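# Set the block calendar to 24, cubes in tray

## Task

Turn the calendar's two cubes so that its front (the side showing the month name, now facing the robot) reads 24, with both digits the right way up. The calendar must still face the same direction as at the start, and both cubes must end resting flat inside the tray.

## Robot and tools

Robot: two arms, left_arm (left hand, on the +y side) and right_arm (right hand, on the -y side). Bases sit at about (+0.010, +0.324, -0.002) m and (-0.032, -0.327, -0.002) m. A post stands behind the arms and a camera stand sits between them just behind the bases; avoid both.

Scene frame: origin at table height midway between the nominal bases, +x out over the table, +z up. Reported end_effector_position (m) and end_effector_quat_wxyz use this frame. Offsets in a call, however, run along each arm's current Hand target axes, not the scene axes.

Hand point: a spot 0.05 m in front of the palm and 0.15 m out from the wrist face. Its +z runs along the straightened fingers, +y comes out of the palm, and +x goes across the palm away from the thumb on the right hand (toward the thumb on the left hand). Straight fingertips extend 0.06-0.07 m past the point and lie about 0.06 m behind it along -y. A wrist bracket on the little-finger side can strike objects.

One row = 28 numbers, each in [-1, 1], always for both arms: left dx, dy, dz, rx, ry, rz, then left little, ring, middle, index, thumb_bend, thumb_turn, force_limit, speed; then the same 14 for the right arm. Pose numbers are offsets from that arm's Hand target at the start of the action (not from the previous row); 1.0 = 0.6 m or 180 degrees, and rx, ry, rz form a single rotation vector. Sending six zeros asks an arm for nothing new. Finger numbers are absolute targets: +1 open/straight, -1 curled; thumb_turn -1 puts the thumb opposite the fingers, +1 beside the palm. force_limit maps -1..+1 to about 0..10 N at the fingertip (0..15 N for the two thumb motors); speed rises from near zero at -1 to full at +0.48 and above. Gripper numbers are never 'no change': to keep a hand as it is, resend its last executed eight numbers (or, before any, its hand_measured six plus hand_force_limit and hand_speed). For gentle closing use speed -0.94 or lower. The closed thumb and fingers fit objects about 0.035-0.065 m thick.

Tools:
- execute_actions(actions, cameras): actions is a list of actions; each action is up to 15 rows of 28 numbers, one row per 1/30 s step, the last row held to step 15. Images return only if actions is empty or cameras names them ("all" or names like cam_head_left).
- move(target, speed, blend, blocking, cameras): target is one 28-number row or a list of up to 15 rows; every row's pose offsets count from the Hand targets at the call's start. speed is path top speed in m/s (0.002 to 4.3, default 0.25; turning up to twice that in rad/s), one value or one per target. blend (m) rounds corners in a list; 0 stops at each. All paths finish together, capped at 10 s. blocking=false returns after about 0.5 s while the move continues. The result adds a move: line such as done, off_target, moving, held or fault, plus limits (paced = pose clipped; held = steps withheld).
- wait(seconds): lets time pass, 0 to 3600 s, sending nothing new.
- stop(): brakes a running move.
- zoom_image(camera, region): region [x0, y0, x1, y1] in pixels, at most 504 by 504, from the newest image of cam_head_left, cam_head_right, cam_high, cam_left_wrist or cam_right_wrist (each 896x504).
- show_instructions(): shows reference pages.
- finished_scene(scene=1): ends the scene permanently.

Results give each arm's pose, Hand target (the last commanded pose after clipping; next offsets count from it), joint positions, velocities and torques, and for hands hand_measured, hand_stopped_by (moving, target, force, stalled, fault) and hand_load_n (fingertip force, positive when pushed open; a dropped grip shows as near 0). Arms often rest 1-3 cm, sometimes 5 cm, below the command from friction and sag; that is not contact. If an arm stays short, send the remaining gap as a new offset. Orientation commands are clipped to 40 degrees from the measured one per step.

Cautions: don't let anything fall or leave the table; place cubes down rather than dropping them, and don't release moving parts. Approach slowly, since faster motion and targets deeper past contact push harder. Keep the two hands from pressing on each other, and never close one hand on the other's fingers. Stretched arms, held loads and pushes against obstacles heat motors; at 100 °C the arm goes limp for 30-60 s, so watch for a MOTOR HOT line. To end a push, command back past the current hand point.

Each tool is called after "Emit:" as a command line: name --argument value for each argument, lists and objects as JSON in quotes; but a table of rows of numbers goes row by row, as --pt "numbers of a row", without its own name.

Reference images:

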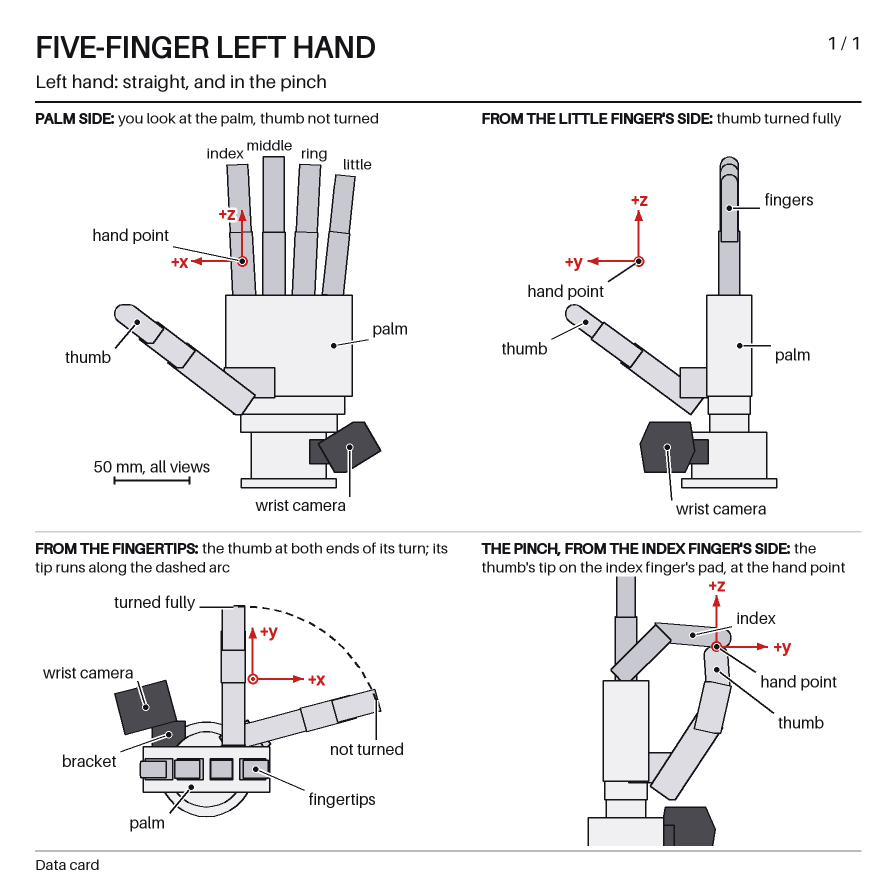

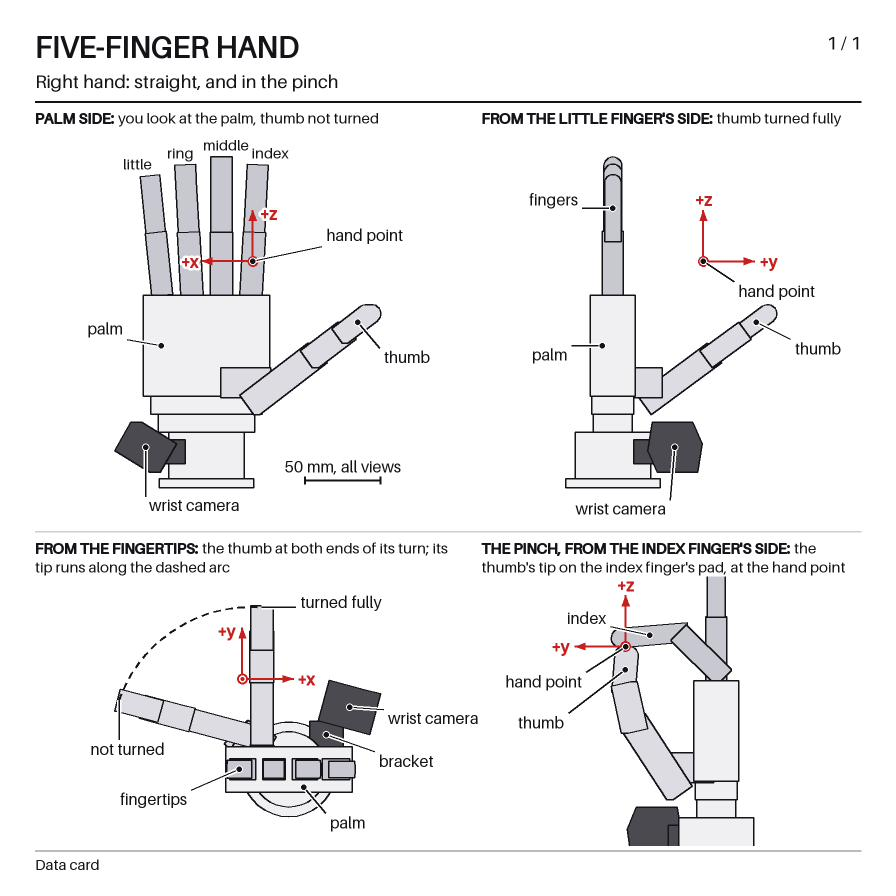

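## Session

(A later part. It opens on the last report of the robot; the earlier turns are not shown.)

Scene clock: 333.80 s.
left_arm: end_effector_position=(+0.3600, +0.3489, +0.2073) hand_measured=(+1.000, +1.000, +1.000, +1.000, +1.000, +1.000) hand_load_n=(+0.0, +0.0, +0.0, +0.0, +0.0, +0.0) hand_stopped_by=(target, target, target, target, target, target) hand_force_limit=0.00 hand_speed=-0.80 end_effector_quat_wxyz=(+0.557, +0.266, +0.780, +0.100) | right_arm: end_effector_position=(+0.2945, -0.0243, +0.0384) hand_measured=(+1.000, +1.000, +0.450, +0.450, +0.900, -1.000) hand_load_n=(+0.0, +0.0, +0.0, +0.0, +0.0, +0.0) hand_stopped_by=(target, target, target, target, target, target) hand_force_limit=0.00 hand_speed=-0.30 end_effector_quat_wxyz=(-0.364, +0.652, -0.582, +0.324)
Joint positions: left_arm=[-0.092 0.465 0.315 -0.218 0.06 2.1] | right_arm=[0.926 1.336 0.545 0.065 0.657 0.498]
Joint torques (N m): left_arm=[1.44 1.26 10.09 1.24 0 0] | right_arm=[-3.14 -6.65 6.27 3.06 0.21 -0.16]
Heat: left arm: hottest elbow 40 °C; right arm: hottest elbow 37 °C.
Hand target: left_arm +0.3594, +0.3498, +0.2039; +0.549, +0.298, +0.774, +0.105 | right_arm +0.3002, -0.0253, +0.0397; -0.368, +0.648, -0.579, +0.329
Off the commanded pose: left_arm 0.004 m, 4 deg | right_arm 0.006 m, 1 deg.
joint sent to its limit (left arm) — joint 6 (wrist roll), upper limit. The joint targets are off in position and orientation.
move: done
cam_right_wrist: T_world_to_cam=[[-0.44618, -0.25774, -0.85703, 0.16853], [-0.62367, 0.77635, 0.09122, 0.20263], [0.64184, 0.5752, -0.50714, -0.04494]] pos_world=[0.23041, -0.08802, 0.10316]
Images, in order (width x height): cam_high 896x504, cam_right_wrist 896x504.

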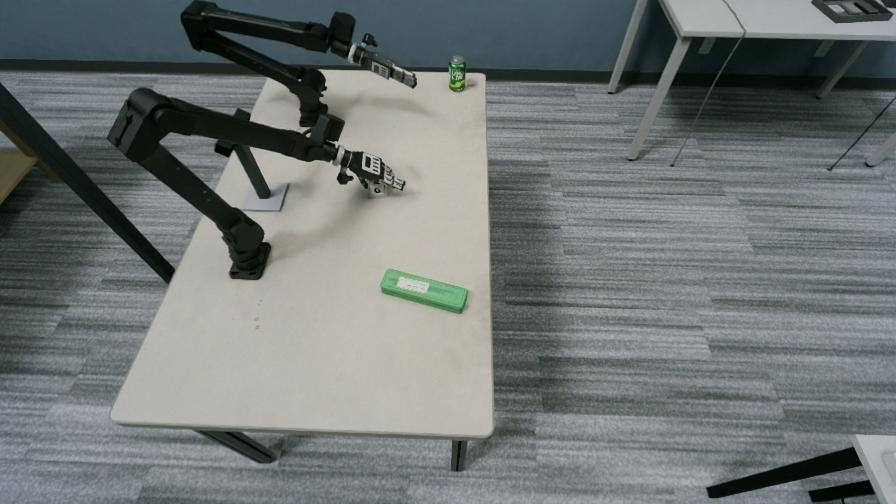

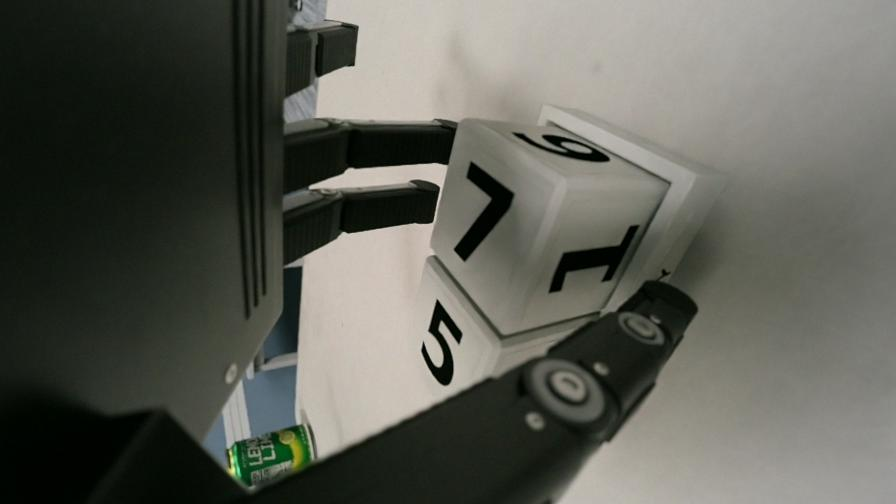

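Emit:
move --target '[0,0,0,0,0,0,1,1,1,1,1,1,0,-0.8,0,0,0,0,0,0,1,1,0.1,0.1,0.3,-1,-0.5,-0.9]' --cameras '["cam_right_wrist","cam_high"]' --speed 0.06

Emit:
zoom_image --camera "cam_high" --region '[340, 140, 440, 210]'

Scene clock: 348.20 s.
left_arm: end_effector_position=(+0.3600, +0.3489, +0.2073) hand_measured=(+1.000, +1.000, +1.000, +1.000, +1.000, +1.000) hand_load_n=(+0.0, +0.0, +0.0, +0.0, -0.5, +0.0) hand_stopped_by=(target, target, target, target, target, target) hand_force_limit=0.00 hand_speed=-0.80 end_effector_quat_wxyz=(+0.557, +0.266, +0.780, +0.100) | right_arm: end_effector_position=(+0.2940, -0.0238, +0.0384) hand_measured=(+1.000, +1.000, +0.100, +0.100, +0.504, -1.000) hand_load_n=(+0.0, +0.0, +4.5, +1.0, +3.5, +0.0) hand_stopped_by=(target, target, target, target, force, target) hand_force_limit=-0.50 hand_speed=-0.90 end_effector_quat_wxyz=(-0.364, +0.652, -0.581, +0.324)
Joint positions: left_arm=[-0.092 0.465 0.315 -0.218 0.06 2.1] | right_arm=[0.928 1.336 0.545 0.065 0.657 0.498]
Joint torques (N m): left_arm=[1.44 1.08 10.03 1.26 0 -0.01] | right_arm=[-3.08 -6.71 6.24 3.1 0.2 -0.15]
Heat: left arm: hottest elbow 40 °C; right arm: hottest elbow 35 °C.
Hand target: left_arm +0.3594, +0.3498, +0.2039; +0.549, +0.298, +0.774, +0.105 | right_arm +0.3002, -0.0253, +0.0397; -0.368, +0.648, -0.579, +0.329
Off the commanded pose: left_arm 0.004 m, 4 deg | right_arm 0.006 m, 1 deg.
joint sent to its limit (left arm) — joint 6 (wrist roll), upper limit. The joint targets are off in position and orientation.
move: done
cam_right_wrist: T_world_to_cam=[[-0.4458, -0.25842, -0.85702, 0.16831], [-0.62487, 0.77537, 0.09125, 0.20226], [0.64093, 0.57621, -0.50714, -0.04461]] pos_world=[0.23001, -0.08762, 0.10316]
Images, in order (width x height): cam_high 896x504, cam_right_wrist 896x504.

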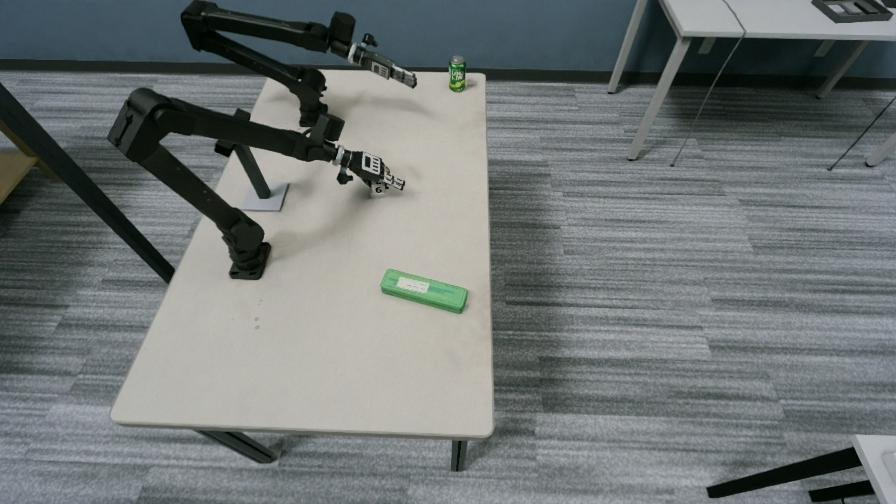

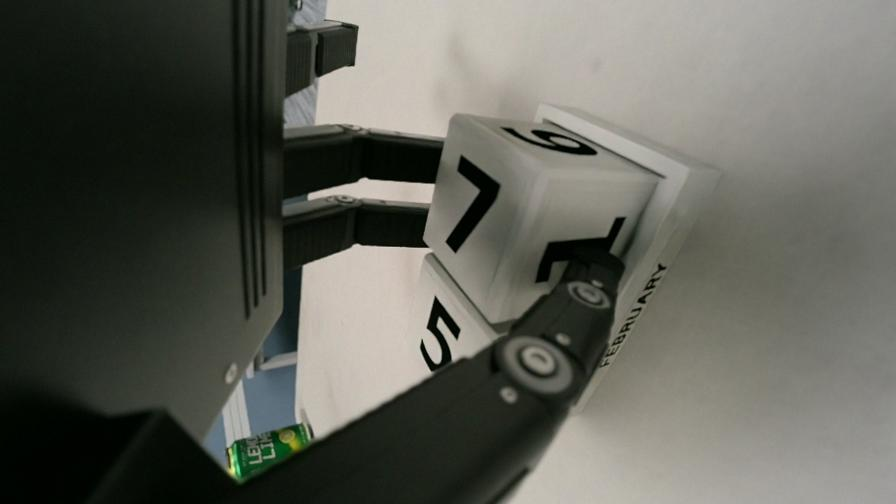

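Scaled by 5.040 from the camera's image (finer frame: 1280x720).

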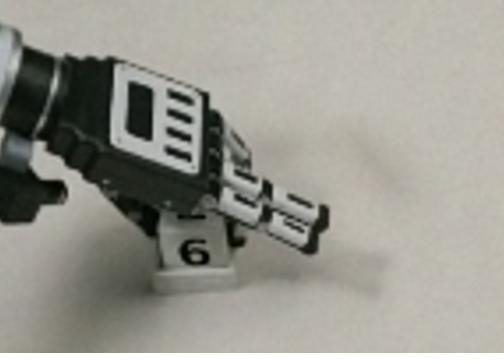

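Emit:
move --target '[0,0,0,0,0,0,1,1,1,1,1,1,0,-0.8,0,0,0,0,0,0,1,1,0.1,0.03,0.3,-1,-0.4,-0.94]' --cameras '["cam_right_wrist"]' --speed 0.06

Scene clock: 353.20 s.
left_arm: end_effector_position=(+0.3600, +0.3489, +0.2073) hand_measured=(+1.000, +1.000, +1.000, +1.000, +1.000, +1.000) hand_load_n=(+0.0, +0.0, +0.0, +0.0, +0.5, +0.0) hand_stopped_by=(target, target, target, target, target, target) hand_force_limit=0.00 hand_speed=-0.80 end_effector_quat_wxyz=(+0.557, +0.266, +0.780, +0.100) | right_arm: end_effector_position=(+0.2940, -0.0238, +0.0384) hand_measured=(+1.000, +1.000, +0.100, +0.084, +0.504, -1.000) hand_load_n=(+0.0, -0.5, +3.0, +4.0, +5.5, +0.0) hand_stopped_by=(target, target, target, force, force, target) hand_force_limit=-0.40 hand_speed=-0.94 end_effector_quat_wxyz=(-0.364, +0.652, -0.581, +0.324)
Joint positions: left_arm=[-0.092 0.465 0.315 -0.218 0.06 2.1] | right_arm=[0.928 1.336 0.545 0.065 0.657 0.498]
Joint torques (N m): left_arm=[1.2 1.08 10.09 1.21 -0.02 0.01] | right_arm=[-2.96 -6.65 6.26 3.08 0.21 -0.17]
Heat: left arm: hottest elbow 40 °C; right arm: hottest elbow 35 °C.
Hand target: left_arm +0.3594, +0.3498, +0.2039; +0.549, +0.298, +0.774, +0.105 | right_arm +0.3002, -0.0253, +0.0397; -0.368, +0.648, -0.579, +0.329
Off the commanded pose: left_arm 0.004 m, 4 deg | right_arm 0.006 m, 1 deg.
joint sent to its limit (left arm) — joint 6 (wrist roll), upper limit. The joint targets are off in position and orientation.
move: done
cam_right_wrist: T_world_to_cam=[[-0.4458, -0.25842, -0.85702, 0.16831], [-0.62487, 0.77537, 0.09125, 0.20226], [0.64093, 0.57621, -0.50714, -0.04461]] pos_world=[0.23001, -0.08762, 0.10316]

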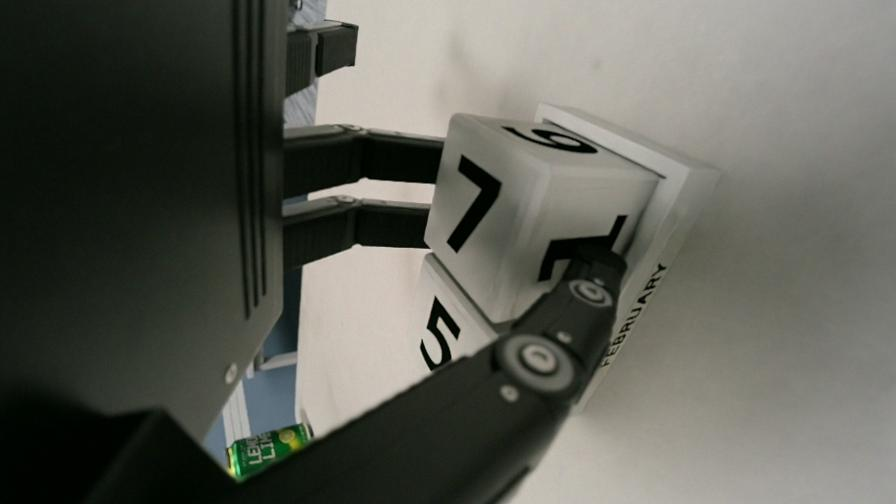

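Emit:
move --target '[0,0,0,0,0,0,1,1,1,1,1,1,0,-0.8,0,-0.1433,-0.0852,0,0,0,1,1,0.1,0.03,0.3,-1,-0.4,-0.94]' --cameras '["cam_right_wrist","cam_high","cam_head_left"]' --speed 0.06

Emit:
zoom_image --camera "cam_high" --region '[340, 120, 440, 210]'

Emit:
zoom_image --camera "cam_head_left" --region '[330, 190, 430, 280]'

Scene clock: 360.27 s.
left_arm: end_effector_position=(+0.3600, +0.3489, +0.2073) hand_measured=(+1.000, +1.000, +1.000, +1.000, +1.000, +1.000) hand_load_n=(+0.0, +0.0, +0.0, +0.0, +0.0, +0.0) hand_stopped_by=(target, target, target, target, target, target) hand_force_limit=0.00 hand_speed=-0.80 end_effector_quat_wxyz=(+0.557, +0.266, +0.780, +0.100) | right_arm: end_effector_position=(+0.2823, -0.0381, +0.1036) hand_measured=(+1.000, +1.000, +0.100, +0.084, +0.504, -1.000) hand_load_n=(+0.0, +0.0, +3.5, +3.5, +5.0, +0.0) hand_stopped_by=(target, target, target, force, force, target) hand_force_limit=-0.40 hand_speed=-0.94 end_effector_quat_wxyz=(-0.343, +0.664, -0.579, +0.325)
Joint positions: left_arm=[-0.092 0.465 0.315 -0.218 0.06 2.1] | right_arm=[0.929 1.144 0.633 -0.264 0.657 0.498]
Joint torques (N m): left_arm=[1.32 1.49 10.1 1.35 0.01 -0.01] | right_arm=[-3.19 -7.3 12 1.51 0.23 -0.18]
Heat: left arm: hottest elbow 41 °C; right arm: hottest elbow 35 °C.
Hand target: left_arm +0.3594, +0.3498, +0.2039; +0.549, +0.298, +0.774, +0.105 | right_arm +0.3003, -0.0253, +0.1397; -0.368, +0.648, -0.579, +0.329
Off the commanded pose: left_arm 0.004 m, 4 deg | right_arm 0.042 m, 4 deg.
joint sent to its limit (left arm) — joint 6 (wrist roll), upper limit. The joint targets are off in position and orientation.
move: off_target (right_arm)
cam_right_wrist: T_world_to_cam=[[-0.47055, -0.29212, -0.83262, 0.21842], [-0.62353, 0.77775, 0.07951, 0.20095], [0.62434, 0.55657, -0.54811, 0.01226]] pos_world=[0.22042, -0.09931, 0.1726]
Images, in order (width x height): cam_head_left 896x504, cam_high 896x504, cam_right_wrist 896x504.

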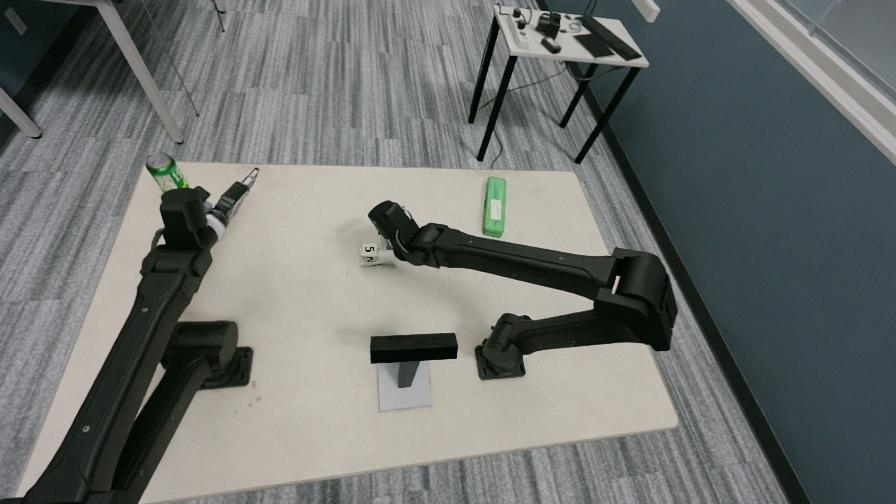

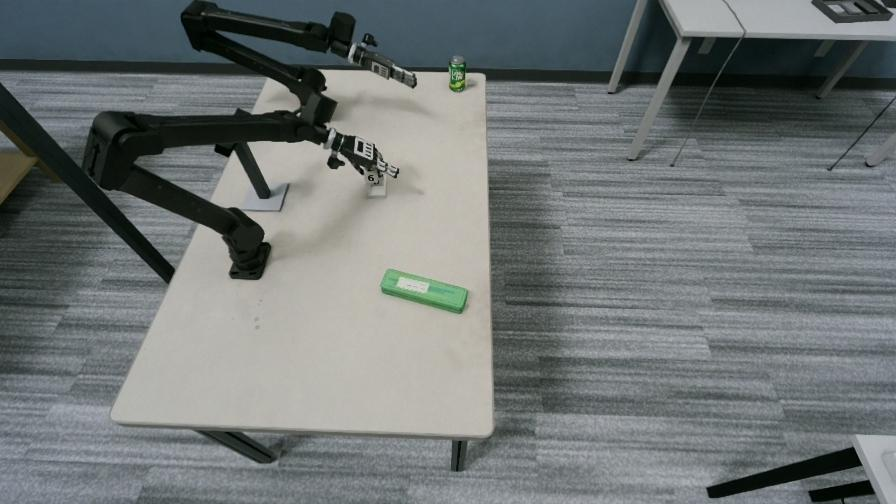

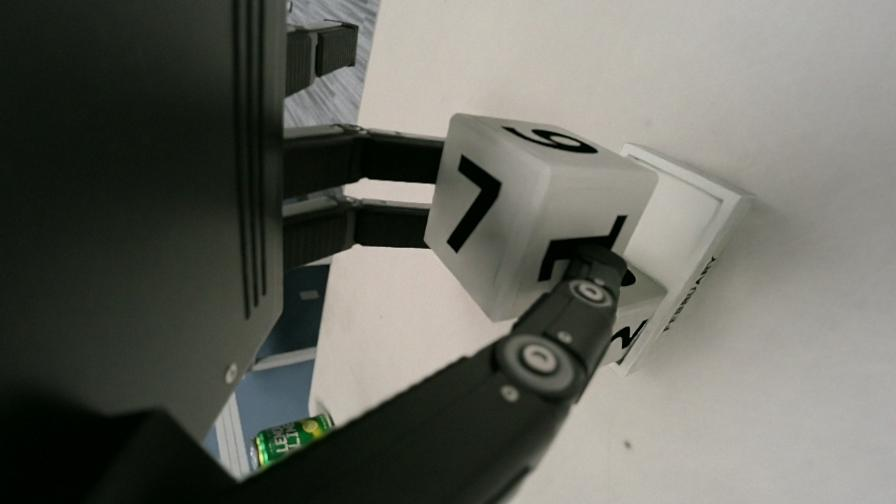

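Scaled by 5.040 from the camera's image (finer frame: 1280x720).

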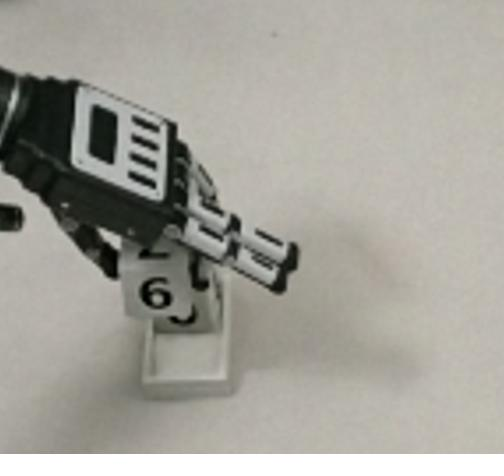

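Scaled by 5.040 from the camera's image (finer frame: 1280x720).

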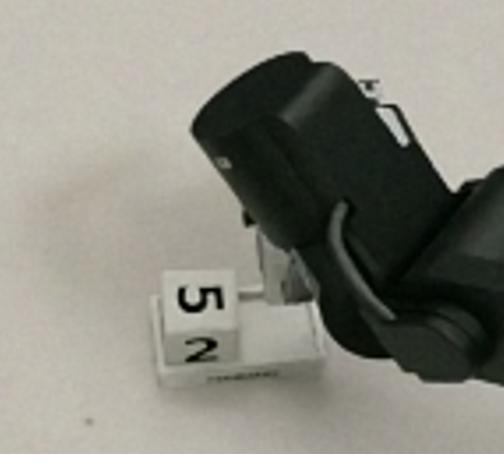

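Emit:
move --target '[0,0,0,0,0,0,1,1,1,1,1,1,0,-0.8,0.352,-0.0488,-0.114,0,-0.399,-0.237,1,1,0.1,0.03,0.3,-1,-0.4,-0.94]' --cameras '["all"]' --speed 0.15

Emit:
zoom_image --camera "cam_head_right" --region '[360, 200, 500, 320]'

Scene clock: 381.00 s.
left_arm: end_effector_position=(+0.3600, +0.3489, +0.2073) hand_measured=(+1.000, +1.000, +1.000, +1.000, +1.000, +1.000) hand_load_n=(+0.0, +0.0, +0.0, +0.0, +0.0, +0.0) hand_stopped_by=(target, target, target, target, target, target) hand_force_limit=0.00 hand_speed=-0.80 end_effector_quat_wxyz=(+0.557, +0.266, +0.780, +0.100) | right_arm: end_effector_position=(+0.2627, -0.2364, +0.1831) hand_measured=(+1.000, +1.000, +0.100, +0.084, +0.504, -1.000) hand_load_n=(+0.0, +0.0, +3.5, +3.5, +5.0, +0.0) hand_stopped_by=(target, target, target, force, force, target) hand_force_limit=-0.40 hand_speed=-0.94 end_effector_quat_wxyz=(-0.495, +0.868, -0.015, -0.021)
Joint positions: left_arm=[-0.092 0.465 0.315 -0.218 0.06 2.1] | right_arm=[-0.126 1.308 1.021 -1.549 -1.015 -1.822]
Joint torques (N m): left_arm=[1.2 1.08 10.11 1.29 -0.02 0.01] | right_arm=[-3.43 -6.71 11.25 -0.28 -0.73 -0.19]
Heat: left arm: hottest elbow 41 °C; right arm: hottest elbow 39 °C.
Hand target: left_arm +0.3594, +0.3498, +0.2039; +0.549, +0.298, +0.774, +0.105 | right_arm +0.2804, -0.2401, +0.1998; -0.495, +0.869, -0.001, -0.001
Off the commanded pose: left_arm 0.004 m, 4 deg | right_arm 0.025 m, 3 deg.
joint sent to its limit (left arm) — joint 6 (wrist roll), upper limit. The joint targets are off in position and orientation.
move: off_target (right_arm)
cam_left_wrist: T_world_to_cam=[[-0.32488, -0.69277, -0.64383, 0.49473], [-0.62745, 0.66725, -0.40135, 0.07625], [0.70764, 0.27358, -0.65146, -0.10212]] pos_world=[0.28083, 0.31979, 0.2826]
cam_right_wrist: T_world_to_cam=[[0.15896, -0.45707, -0.87511, 0.02094], [-0.84017, -0.52813, 0.12323, 0.07682], [-0.5185, 0.71566, -0.46797, 0.50166]] pos_world=[0.32133, -0.30887, 0.24362]

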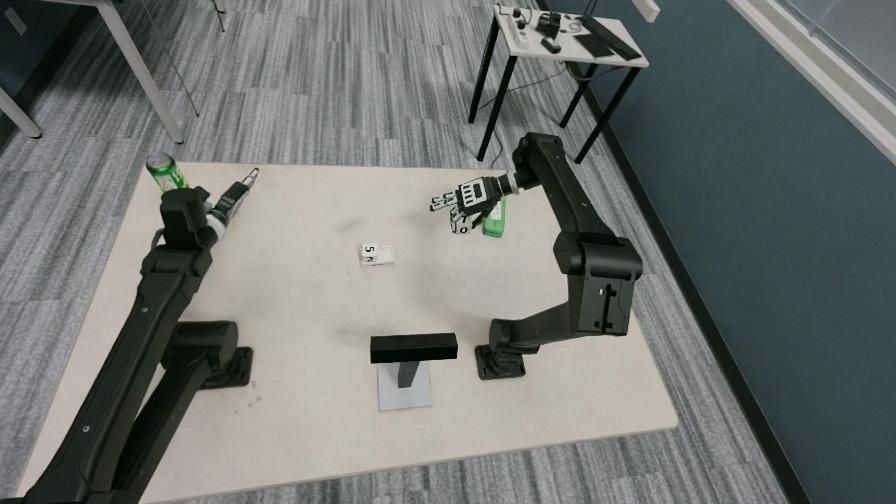

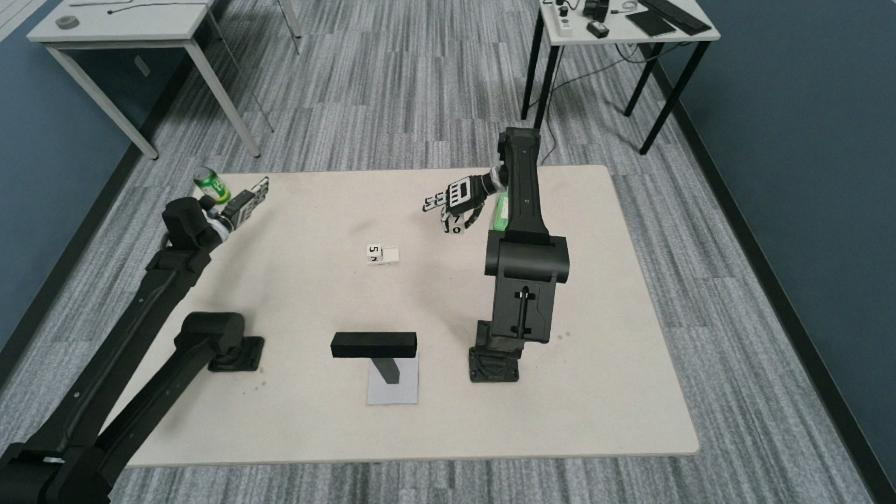

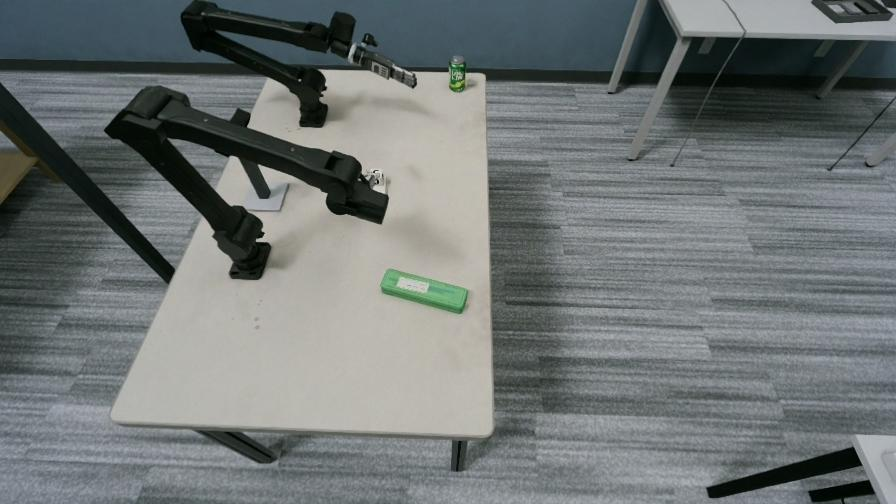

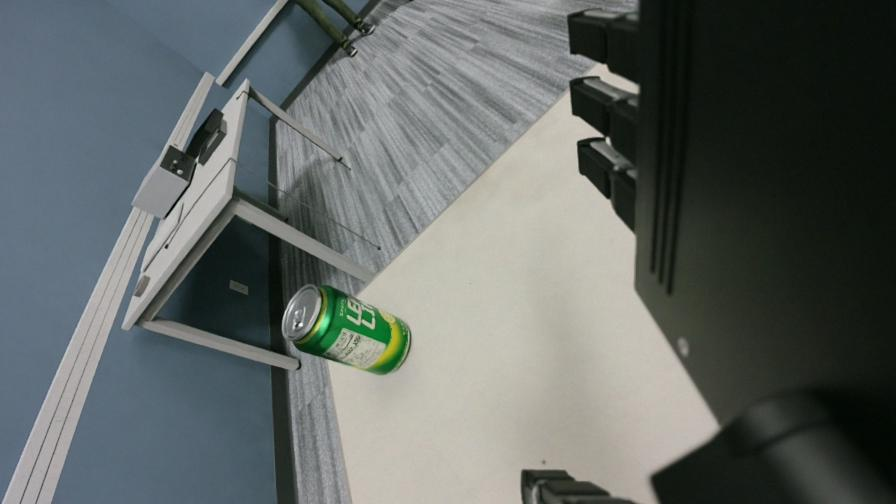

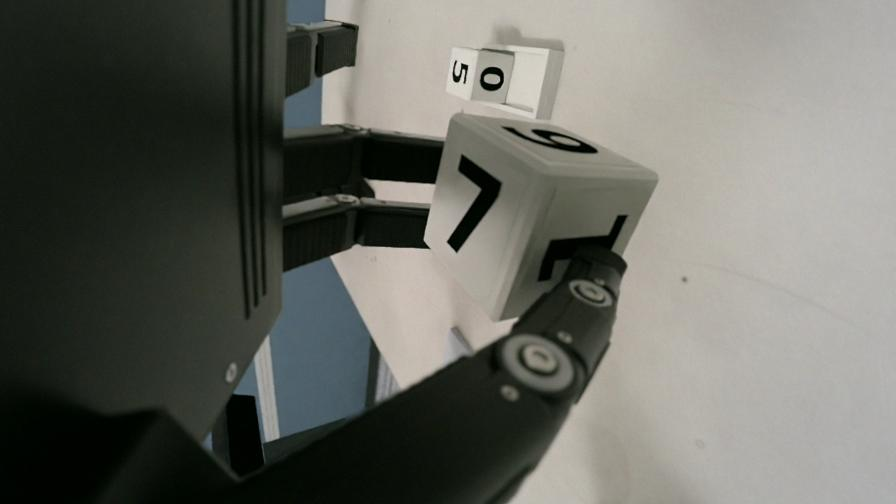

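Scaled by 3.600 from the camera's image (finer frame: 1280x720).

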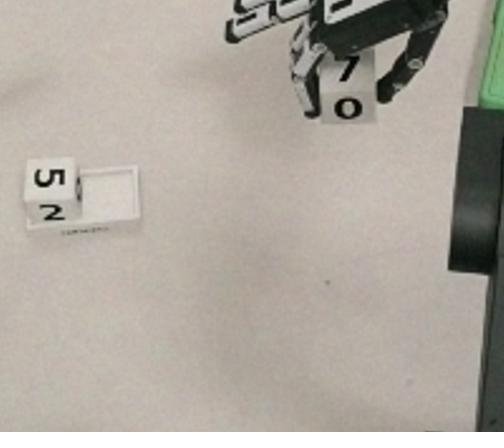

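Emit:
move --target '[0,0,0,0,0,0,1,1,1,1,1,1,0,-0.8,0,-0.043,-0.0255,-0.5,0,0,1,1,0.1,0.03,0.3,-1,-0.4,-0.94]' --cameras '["cam_high","cam_right_wrist","cam_head_right"]' --speed 0.15

Emit:
zoom_image --camera "cam_high" --region '[320, 140, 440, 240]'

Scene clock: 434.30 s.
left_arm: end_effector_position=(+0.3600, +0.3489, +0.2073) hand_measured=(+1.000, +1.000, +1.000, +1.000, +1.000, +1.000) hand_load_n=(+0.0, +0.0, +0.0, +0.0, +0.0, +0.0) hand_stopped_by=(target, target, target, target, target, target) hand_force_limit=0.00 hand_speed=-0.80 end_effector_quat_wxyz=(+0.557, +0.266, +0.780, +0.100) | right_arm: end_effector_position=(+0.2694, -0.2488, +0.2139) hand_measured=(+1.000, +1.000, +0.100, +0.084, +0.504, -1.000) hand_load_n=(+0.0, +0.0, +4.0, +4.0, +4.5, +0.0) hand_stopped_by=(target, target, target, force, force, target) hand_force_limit=-0.40 hand_speed=-0.94 end_effector_quat_wxyz=(+0.269, +0.963, +0.010, -0.019)
Joint positions: left_arm=[-0.092 0.465 0.315 -0.218 0.06 2.1] | right_arm=[0.612 1.503 1.254 -1.68 0.422 -0.913]
Joint torques (N m): left_arm=[1.32 1.14 10.1 1.25 0 0] | right_arm=[-1.38 -9.76 11 -0.66 0.48 0.16]
Motor temperatures (°C): left_arm=[35 32 41 25 24 25] | right_arm=[29 33 44 28 25 26]
Heat: left arm: hottest elbow 41 °C; right arm: hottest elbow 44 °C.
Hand target: left_arm +0.3594, +0.3498, +0.2039; +0.549, +0.298, +0.774, +0.105 | right_arm +0.2805, -0.2401, +0.2298; +0.265, +0.964, +0.000, -0.001
Off the commanded pose: left_arm 0.004 m, 4 deg | right_arm 0.021 m, 2 deg.
joint sent to its limit (left arm) — joint 6 (wrist roll), upper limit. The joint targets are off in position and orientation.
joint at its limit (right arm) — joint 4 (wrist pitch), lower limit.
move: off_target (right_arm)
cam_right_wrist: T_world_to_cam=[[0.23355, -0.85894, 0.45572, -0.36356], [-0.81958, 0.07829, 0.56759, 0.12246], [-0.5232, -0.50606, -0.68568, 0.27234]] pos_world=[0.32777, -0.18404, 0.28292]
Images, in order (width x height): cam_head_right 896x504, cam_high 896x504, cam_right_wrist 896x504.

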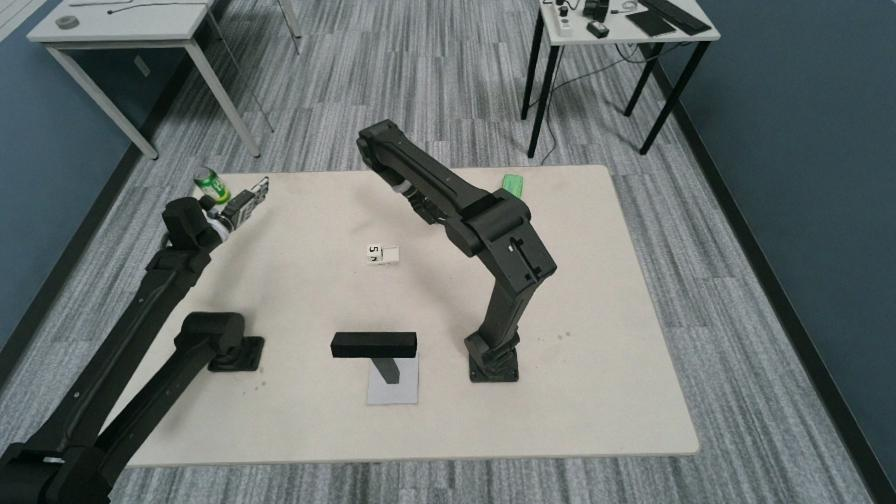

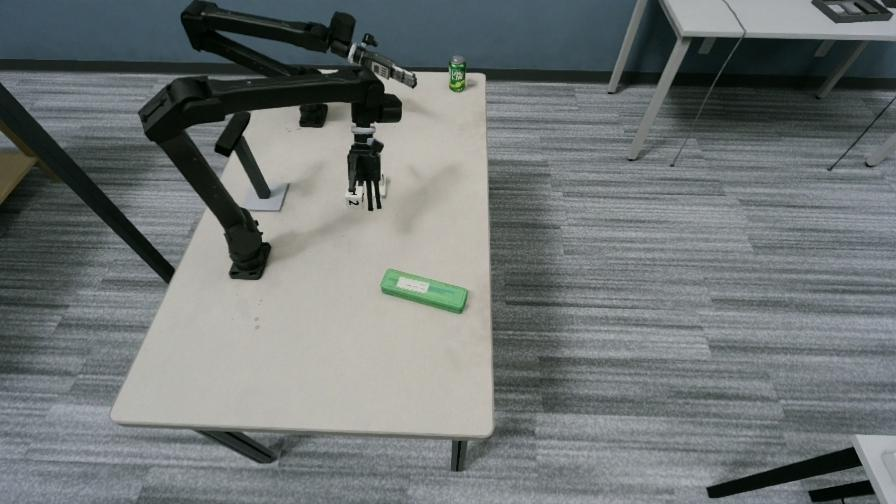

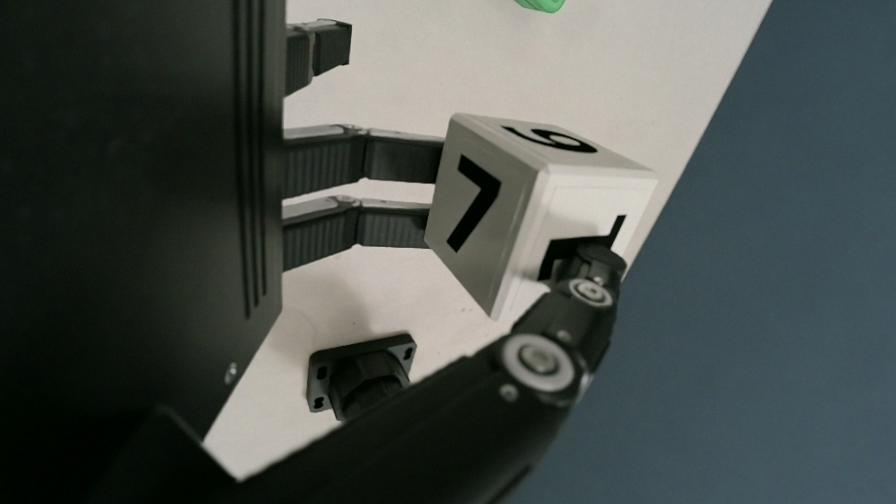

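Scaled by 4.200 from the camera's image (finer frame: 1280x720).

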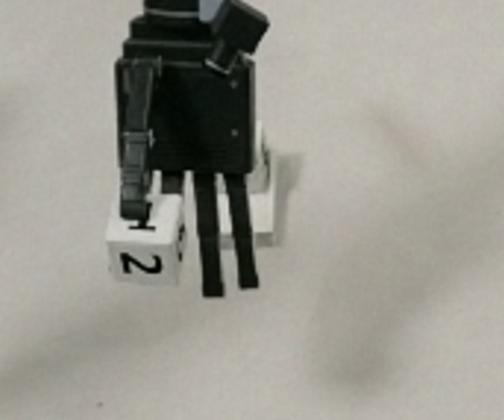

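Emit:
zoom_image --camera "cam_high" --region '[335, 180, 375, 212]'

Scaled by 12.600 from the camera's image (finer frame: 1280x720).

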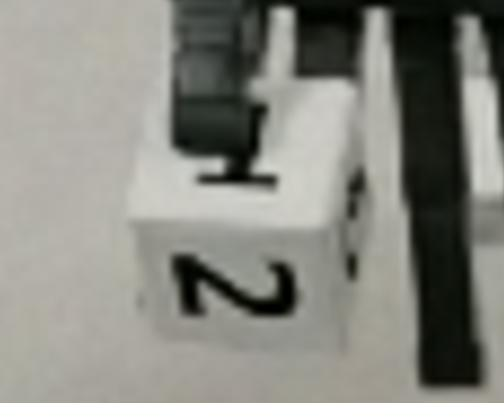

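Emit:
move --target '[0,0,0,0,0,0,1,1,1,1,1,1,0,-0.8,0.0458,-0.0597,0.038,0.0654,0.3938,0.3104,1,1,0.1,0.03,0.3,-1,-0.4,-0.94]' --cameras '["cam_high","cam_right_wrist","cam_head_right","cam_head_left"]' --speed 0.15

Emit:
zoom_image --camera "cam_high" --region '[320, 140, 440, 240]'

Scene clock: 497.60 s.
left_arm: end_effector_position=(+0.3600, +0.3489, +0.2073) hand_measured=(+1.000, +1.000, +1.000, +1.000, +1.000, +1.000) hand_load_n=(+0.0, +0.0, +0.0, +0.0, -0.5, +0.0) hand_stopped_by=(target, target, target, target, target, target) hand_force_limit=0.00 hand_speed=-0.80 end_effector_quat_wxyz=(+0.557, +0.266, +0.780, +0.100) | right_arm: end_effector_position=(+0.3101, -0.2252, +0.1856) hand_measured=(+1.000, +1.000, +0.100, +0.084, +0.504, -1.000) hand_load_n=(+0.0, -0.5, +3.0, +4.0, +5.0, +0.0) hand_stopped_by=(target, target, target, force, force, target) hand_force_limit=-0.40 hand_speed=-0.94 end_effector_quat_wxyz=(+0.105, +0.705, -0.279, +0.644)
Joint positions: left_arm=[-0.092 0.465 0.315 -0.218 0.06 2.1] | right_arm=[0.868 1.172 0.625 -0.161 1.341 -0.66]
Joint torques (N m): left_arm=[1.26 1.49 10.1 1.18 0.02 0] | right_arm=[-1.26 -6.95 7.08 2.55 0.71 -0.3]
Heat: left arm: hottest elbow 41 °C; right arm: hottest elbow 41 °C.
Hand target: left_arm +0.3594, +0.3498, +0.2039; +0.549, +0.298, +0.774, +0.105 | right_arm +0.3079, -0.2210, +0.1919; +0.097, +0.701, -0.275, +0.651
Off the commanded pose: left_arm 0.004 m, 4 deg | right_arm 0.008 m, 1 deg.
joint sent to its limit (left arm) — joint 6 (wrist roll), upper limit. The joint targets are off in position and orientation.
move: done
cam_right_wrist: T_world_to_cam=[[-0.47139, -0.88179, -0.01524, -0.03914], [-0.54317, 0.30389, -0.7827, 0.38567], [0.69481, -0.36068, -0.62221, -0.07064]] pos_world=[0.24012, -0.17719, 0.25732]
Images, in order (width x height): cam_head_left 896x504, cam_head_right 896x504, cam_high 896x504, cam_right_wrist 896x504.

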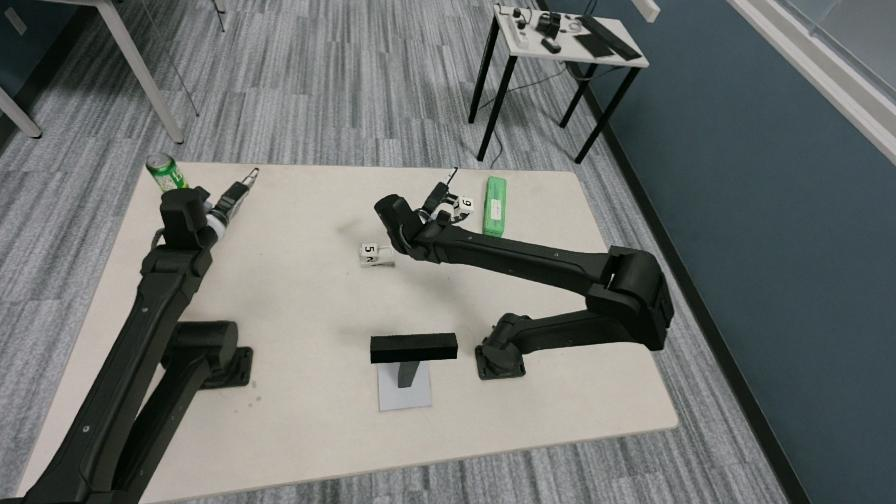

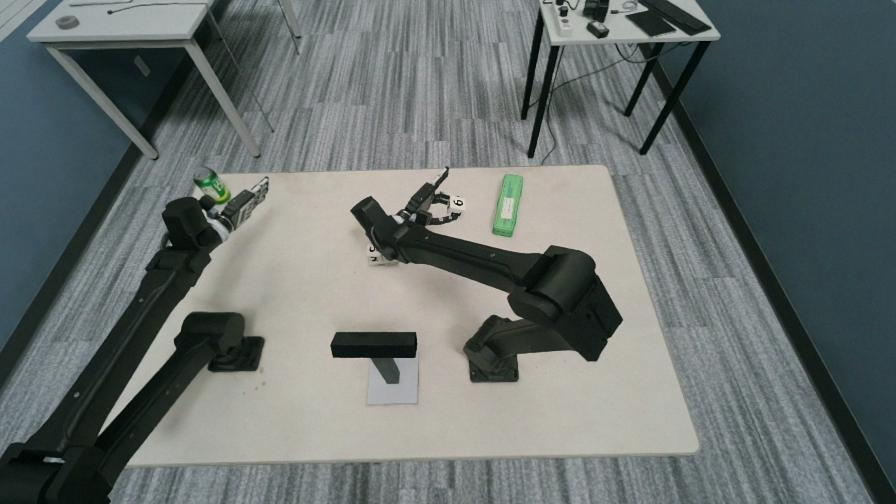

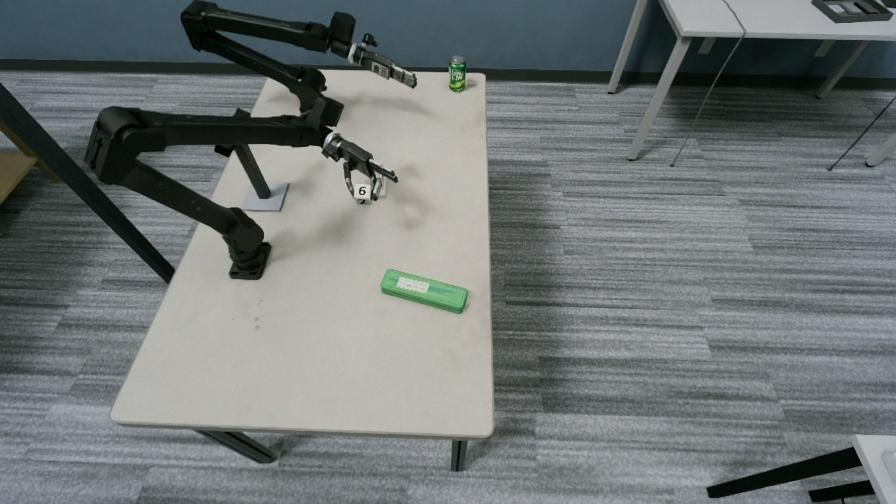

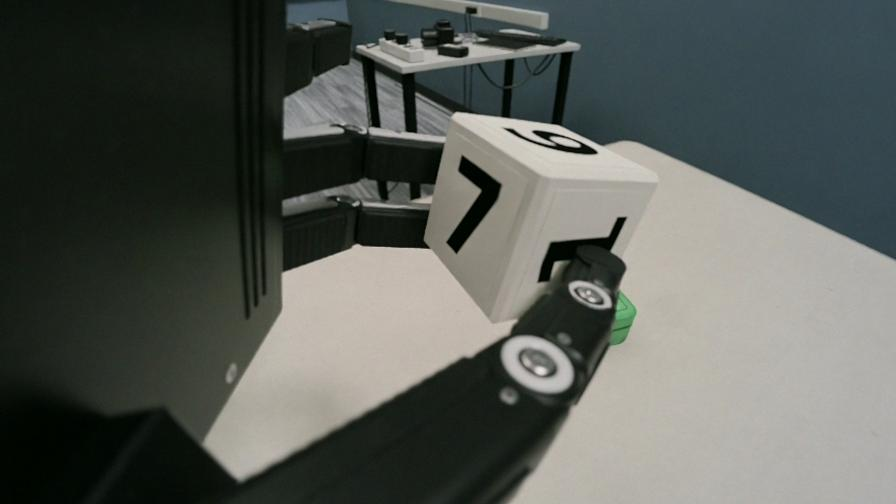

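Scaled by 4.200 from the camera's image (finer frame: 1280x720).

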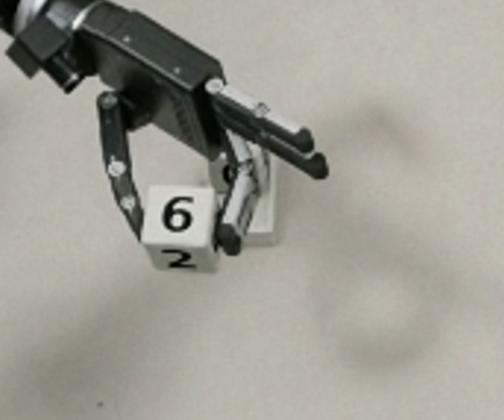

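Emit:
move --target '[0,0,0,0,0,0,1,1,1,1,1,1,0,-0.8,-0.2095,0.0483,0.0288,0,0,0,1,1,0.1,0.03,0.3,-1,-0.4,-0.94]' --cameras '["cam_high","cam_right_wrist"]' --speed 0.1

Emit:
zoom_image --camera "cam_high" --region '[320, 140, 440, 240]'

Scene clock: 507.30 s.
left_arm: end_effector_position=(+0.3600, +0.3489, +0.2073) hand_measured=(+1.000, +1.000, +1.000, +1.000, +1.000, +1.000) hand_load_n=(+0.0, +0.0, +0.0, +0.0, +0.0, +0.0) hand_stopped_by=(target, target, target, target, target, target) hand_force_limit=0.00 hand_speed=-0.80 end_effector_quat_wxyz=(+0.557, +0.266, +0.780, +0.100) | right_arm: end_effector_position=(+0.3092, -0.2264, +0.0591) hand_measured=(+1.000, +1.000, +0.100, +0.084, +0.504, -1.000) hand_load_n=(+0.0, +0.0, +3.0, +4.0, +5.0, +0.0) hand_stopped_by=(target, target, target, force, force, target) hand_force_limit=-0.40 hand_speed=-0.94 end_effector_quat_wxyz=(+0.100, +0.702, -0.282, +0.646)
Joint positions: left_arm=[-0.092 0.465 0.315 -0.218 0.06 2.1] | right_arm=[0.868 1.523 0.469 0.365 1.341 -0.667]
Joint torques (N m): left_arm=[1.38 1.32 10.06 1.21 -0.02 0] | right_arm=[-1.44 -7.36 4.4 2.58 0.66 -0.28]
Heat: left arm: hottest elbow 41 °C; right arm: hottest elbow 40 °C.
Hand target: left_arm +0.3594, +0.3498, +0.2039; +0.549, +0.298, +0.774, +0.105 | right_arm +0.3079, -0.2209, +0.0618; +0.097, +0.701, -0.275, +0.651
Off the commanded pose: left_arm 0.004 m, 4 deg | right_arm 0.006 m, 1 deg.
joint sent to its limit (left arm) — joint 6 (wrist roll), upper limit. The joint targets are off in position and orientation.
move: done
cam_right_wrist: T_world_to_cam=[[-0.47041, -0.88203, -0.02718, -0.04211], [-0.53642, 0.31027, -0.78485, 0.28608], [0.70069, -0.35462, -0.61909, -0.14967]] pos_world=[0.23852, -0.17899, 0.13073]

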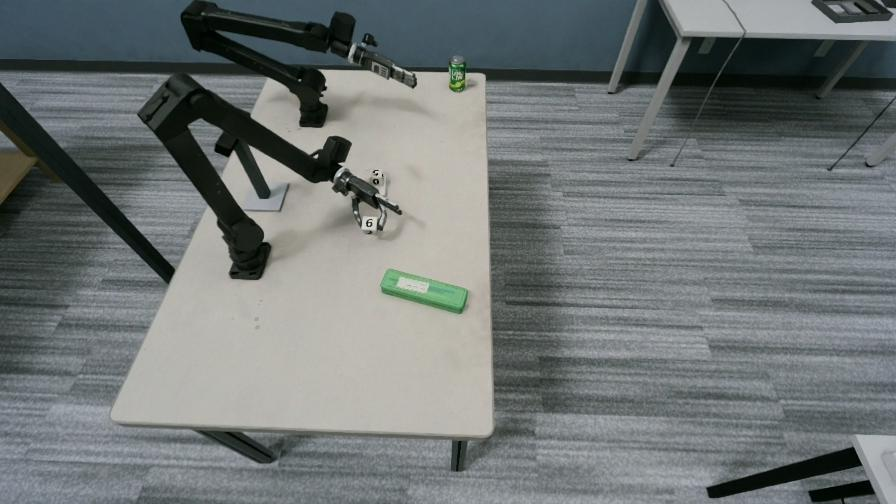

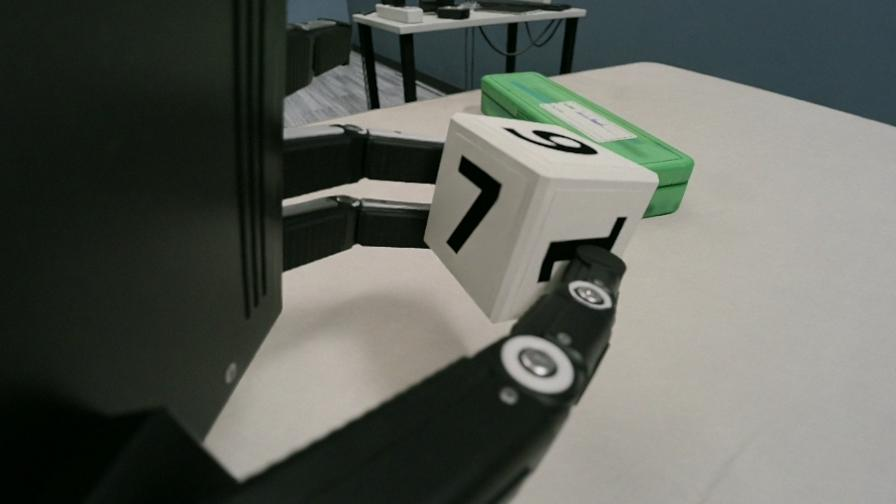

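Scaled by 4.200 from the camera's image (finer frame: 1280x720).

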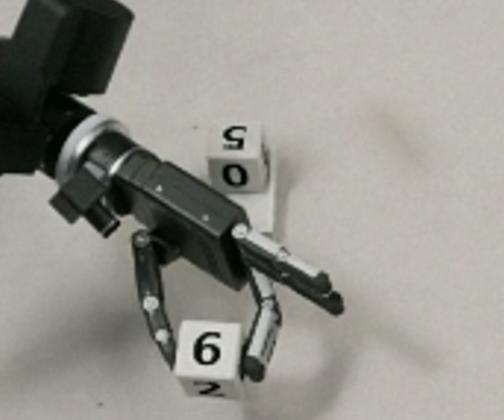

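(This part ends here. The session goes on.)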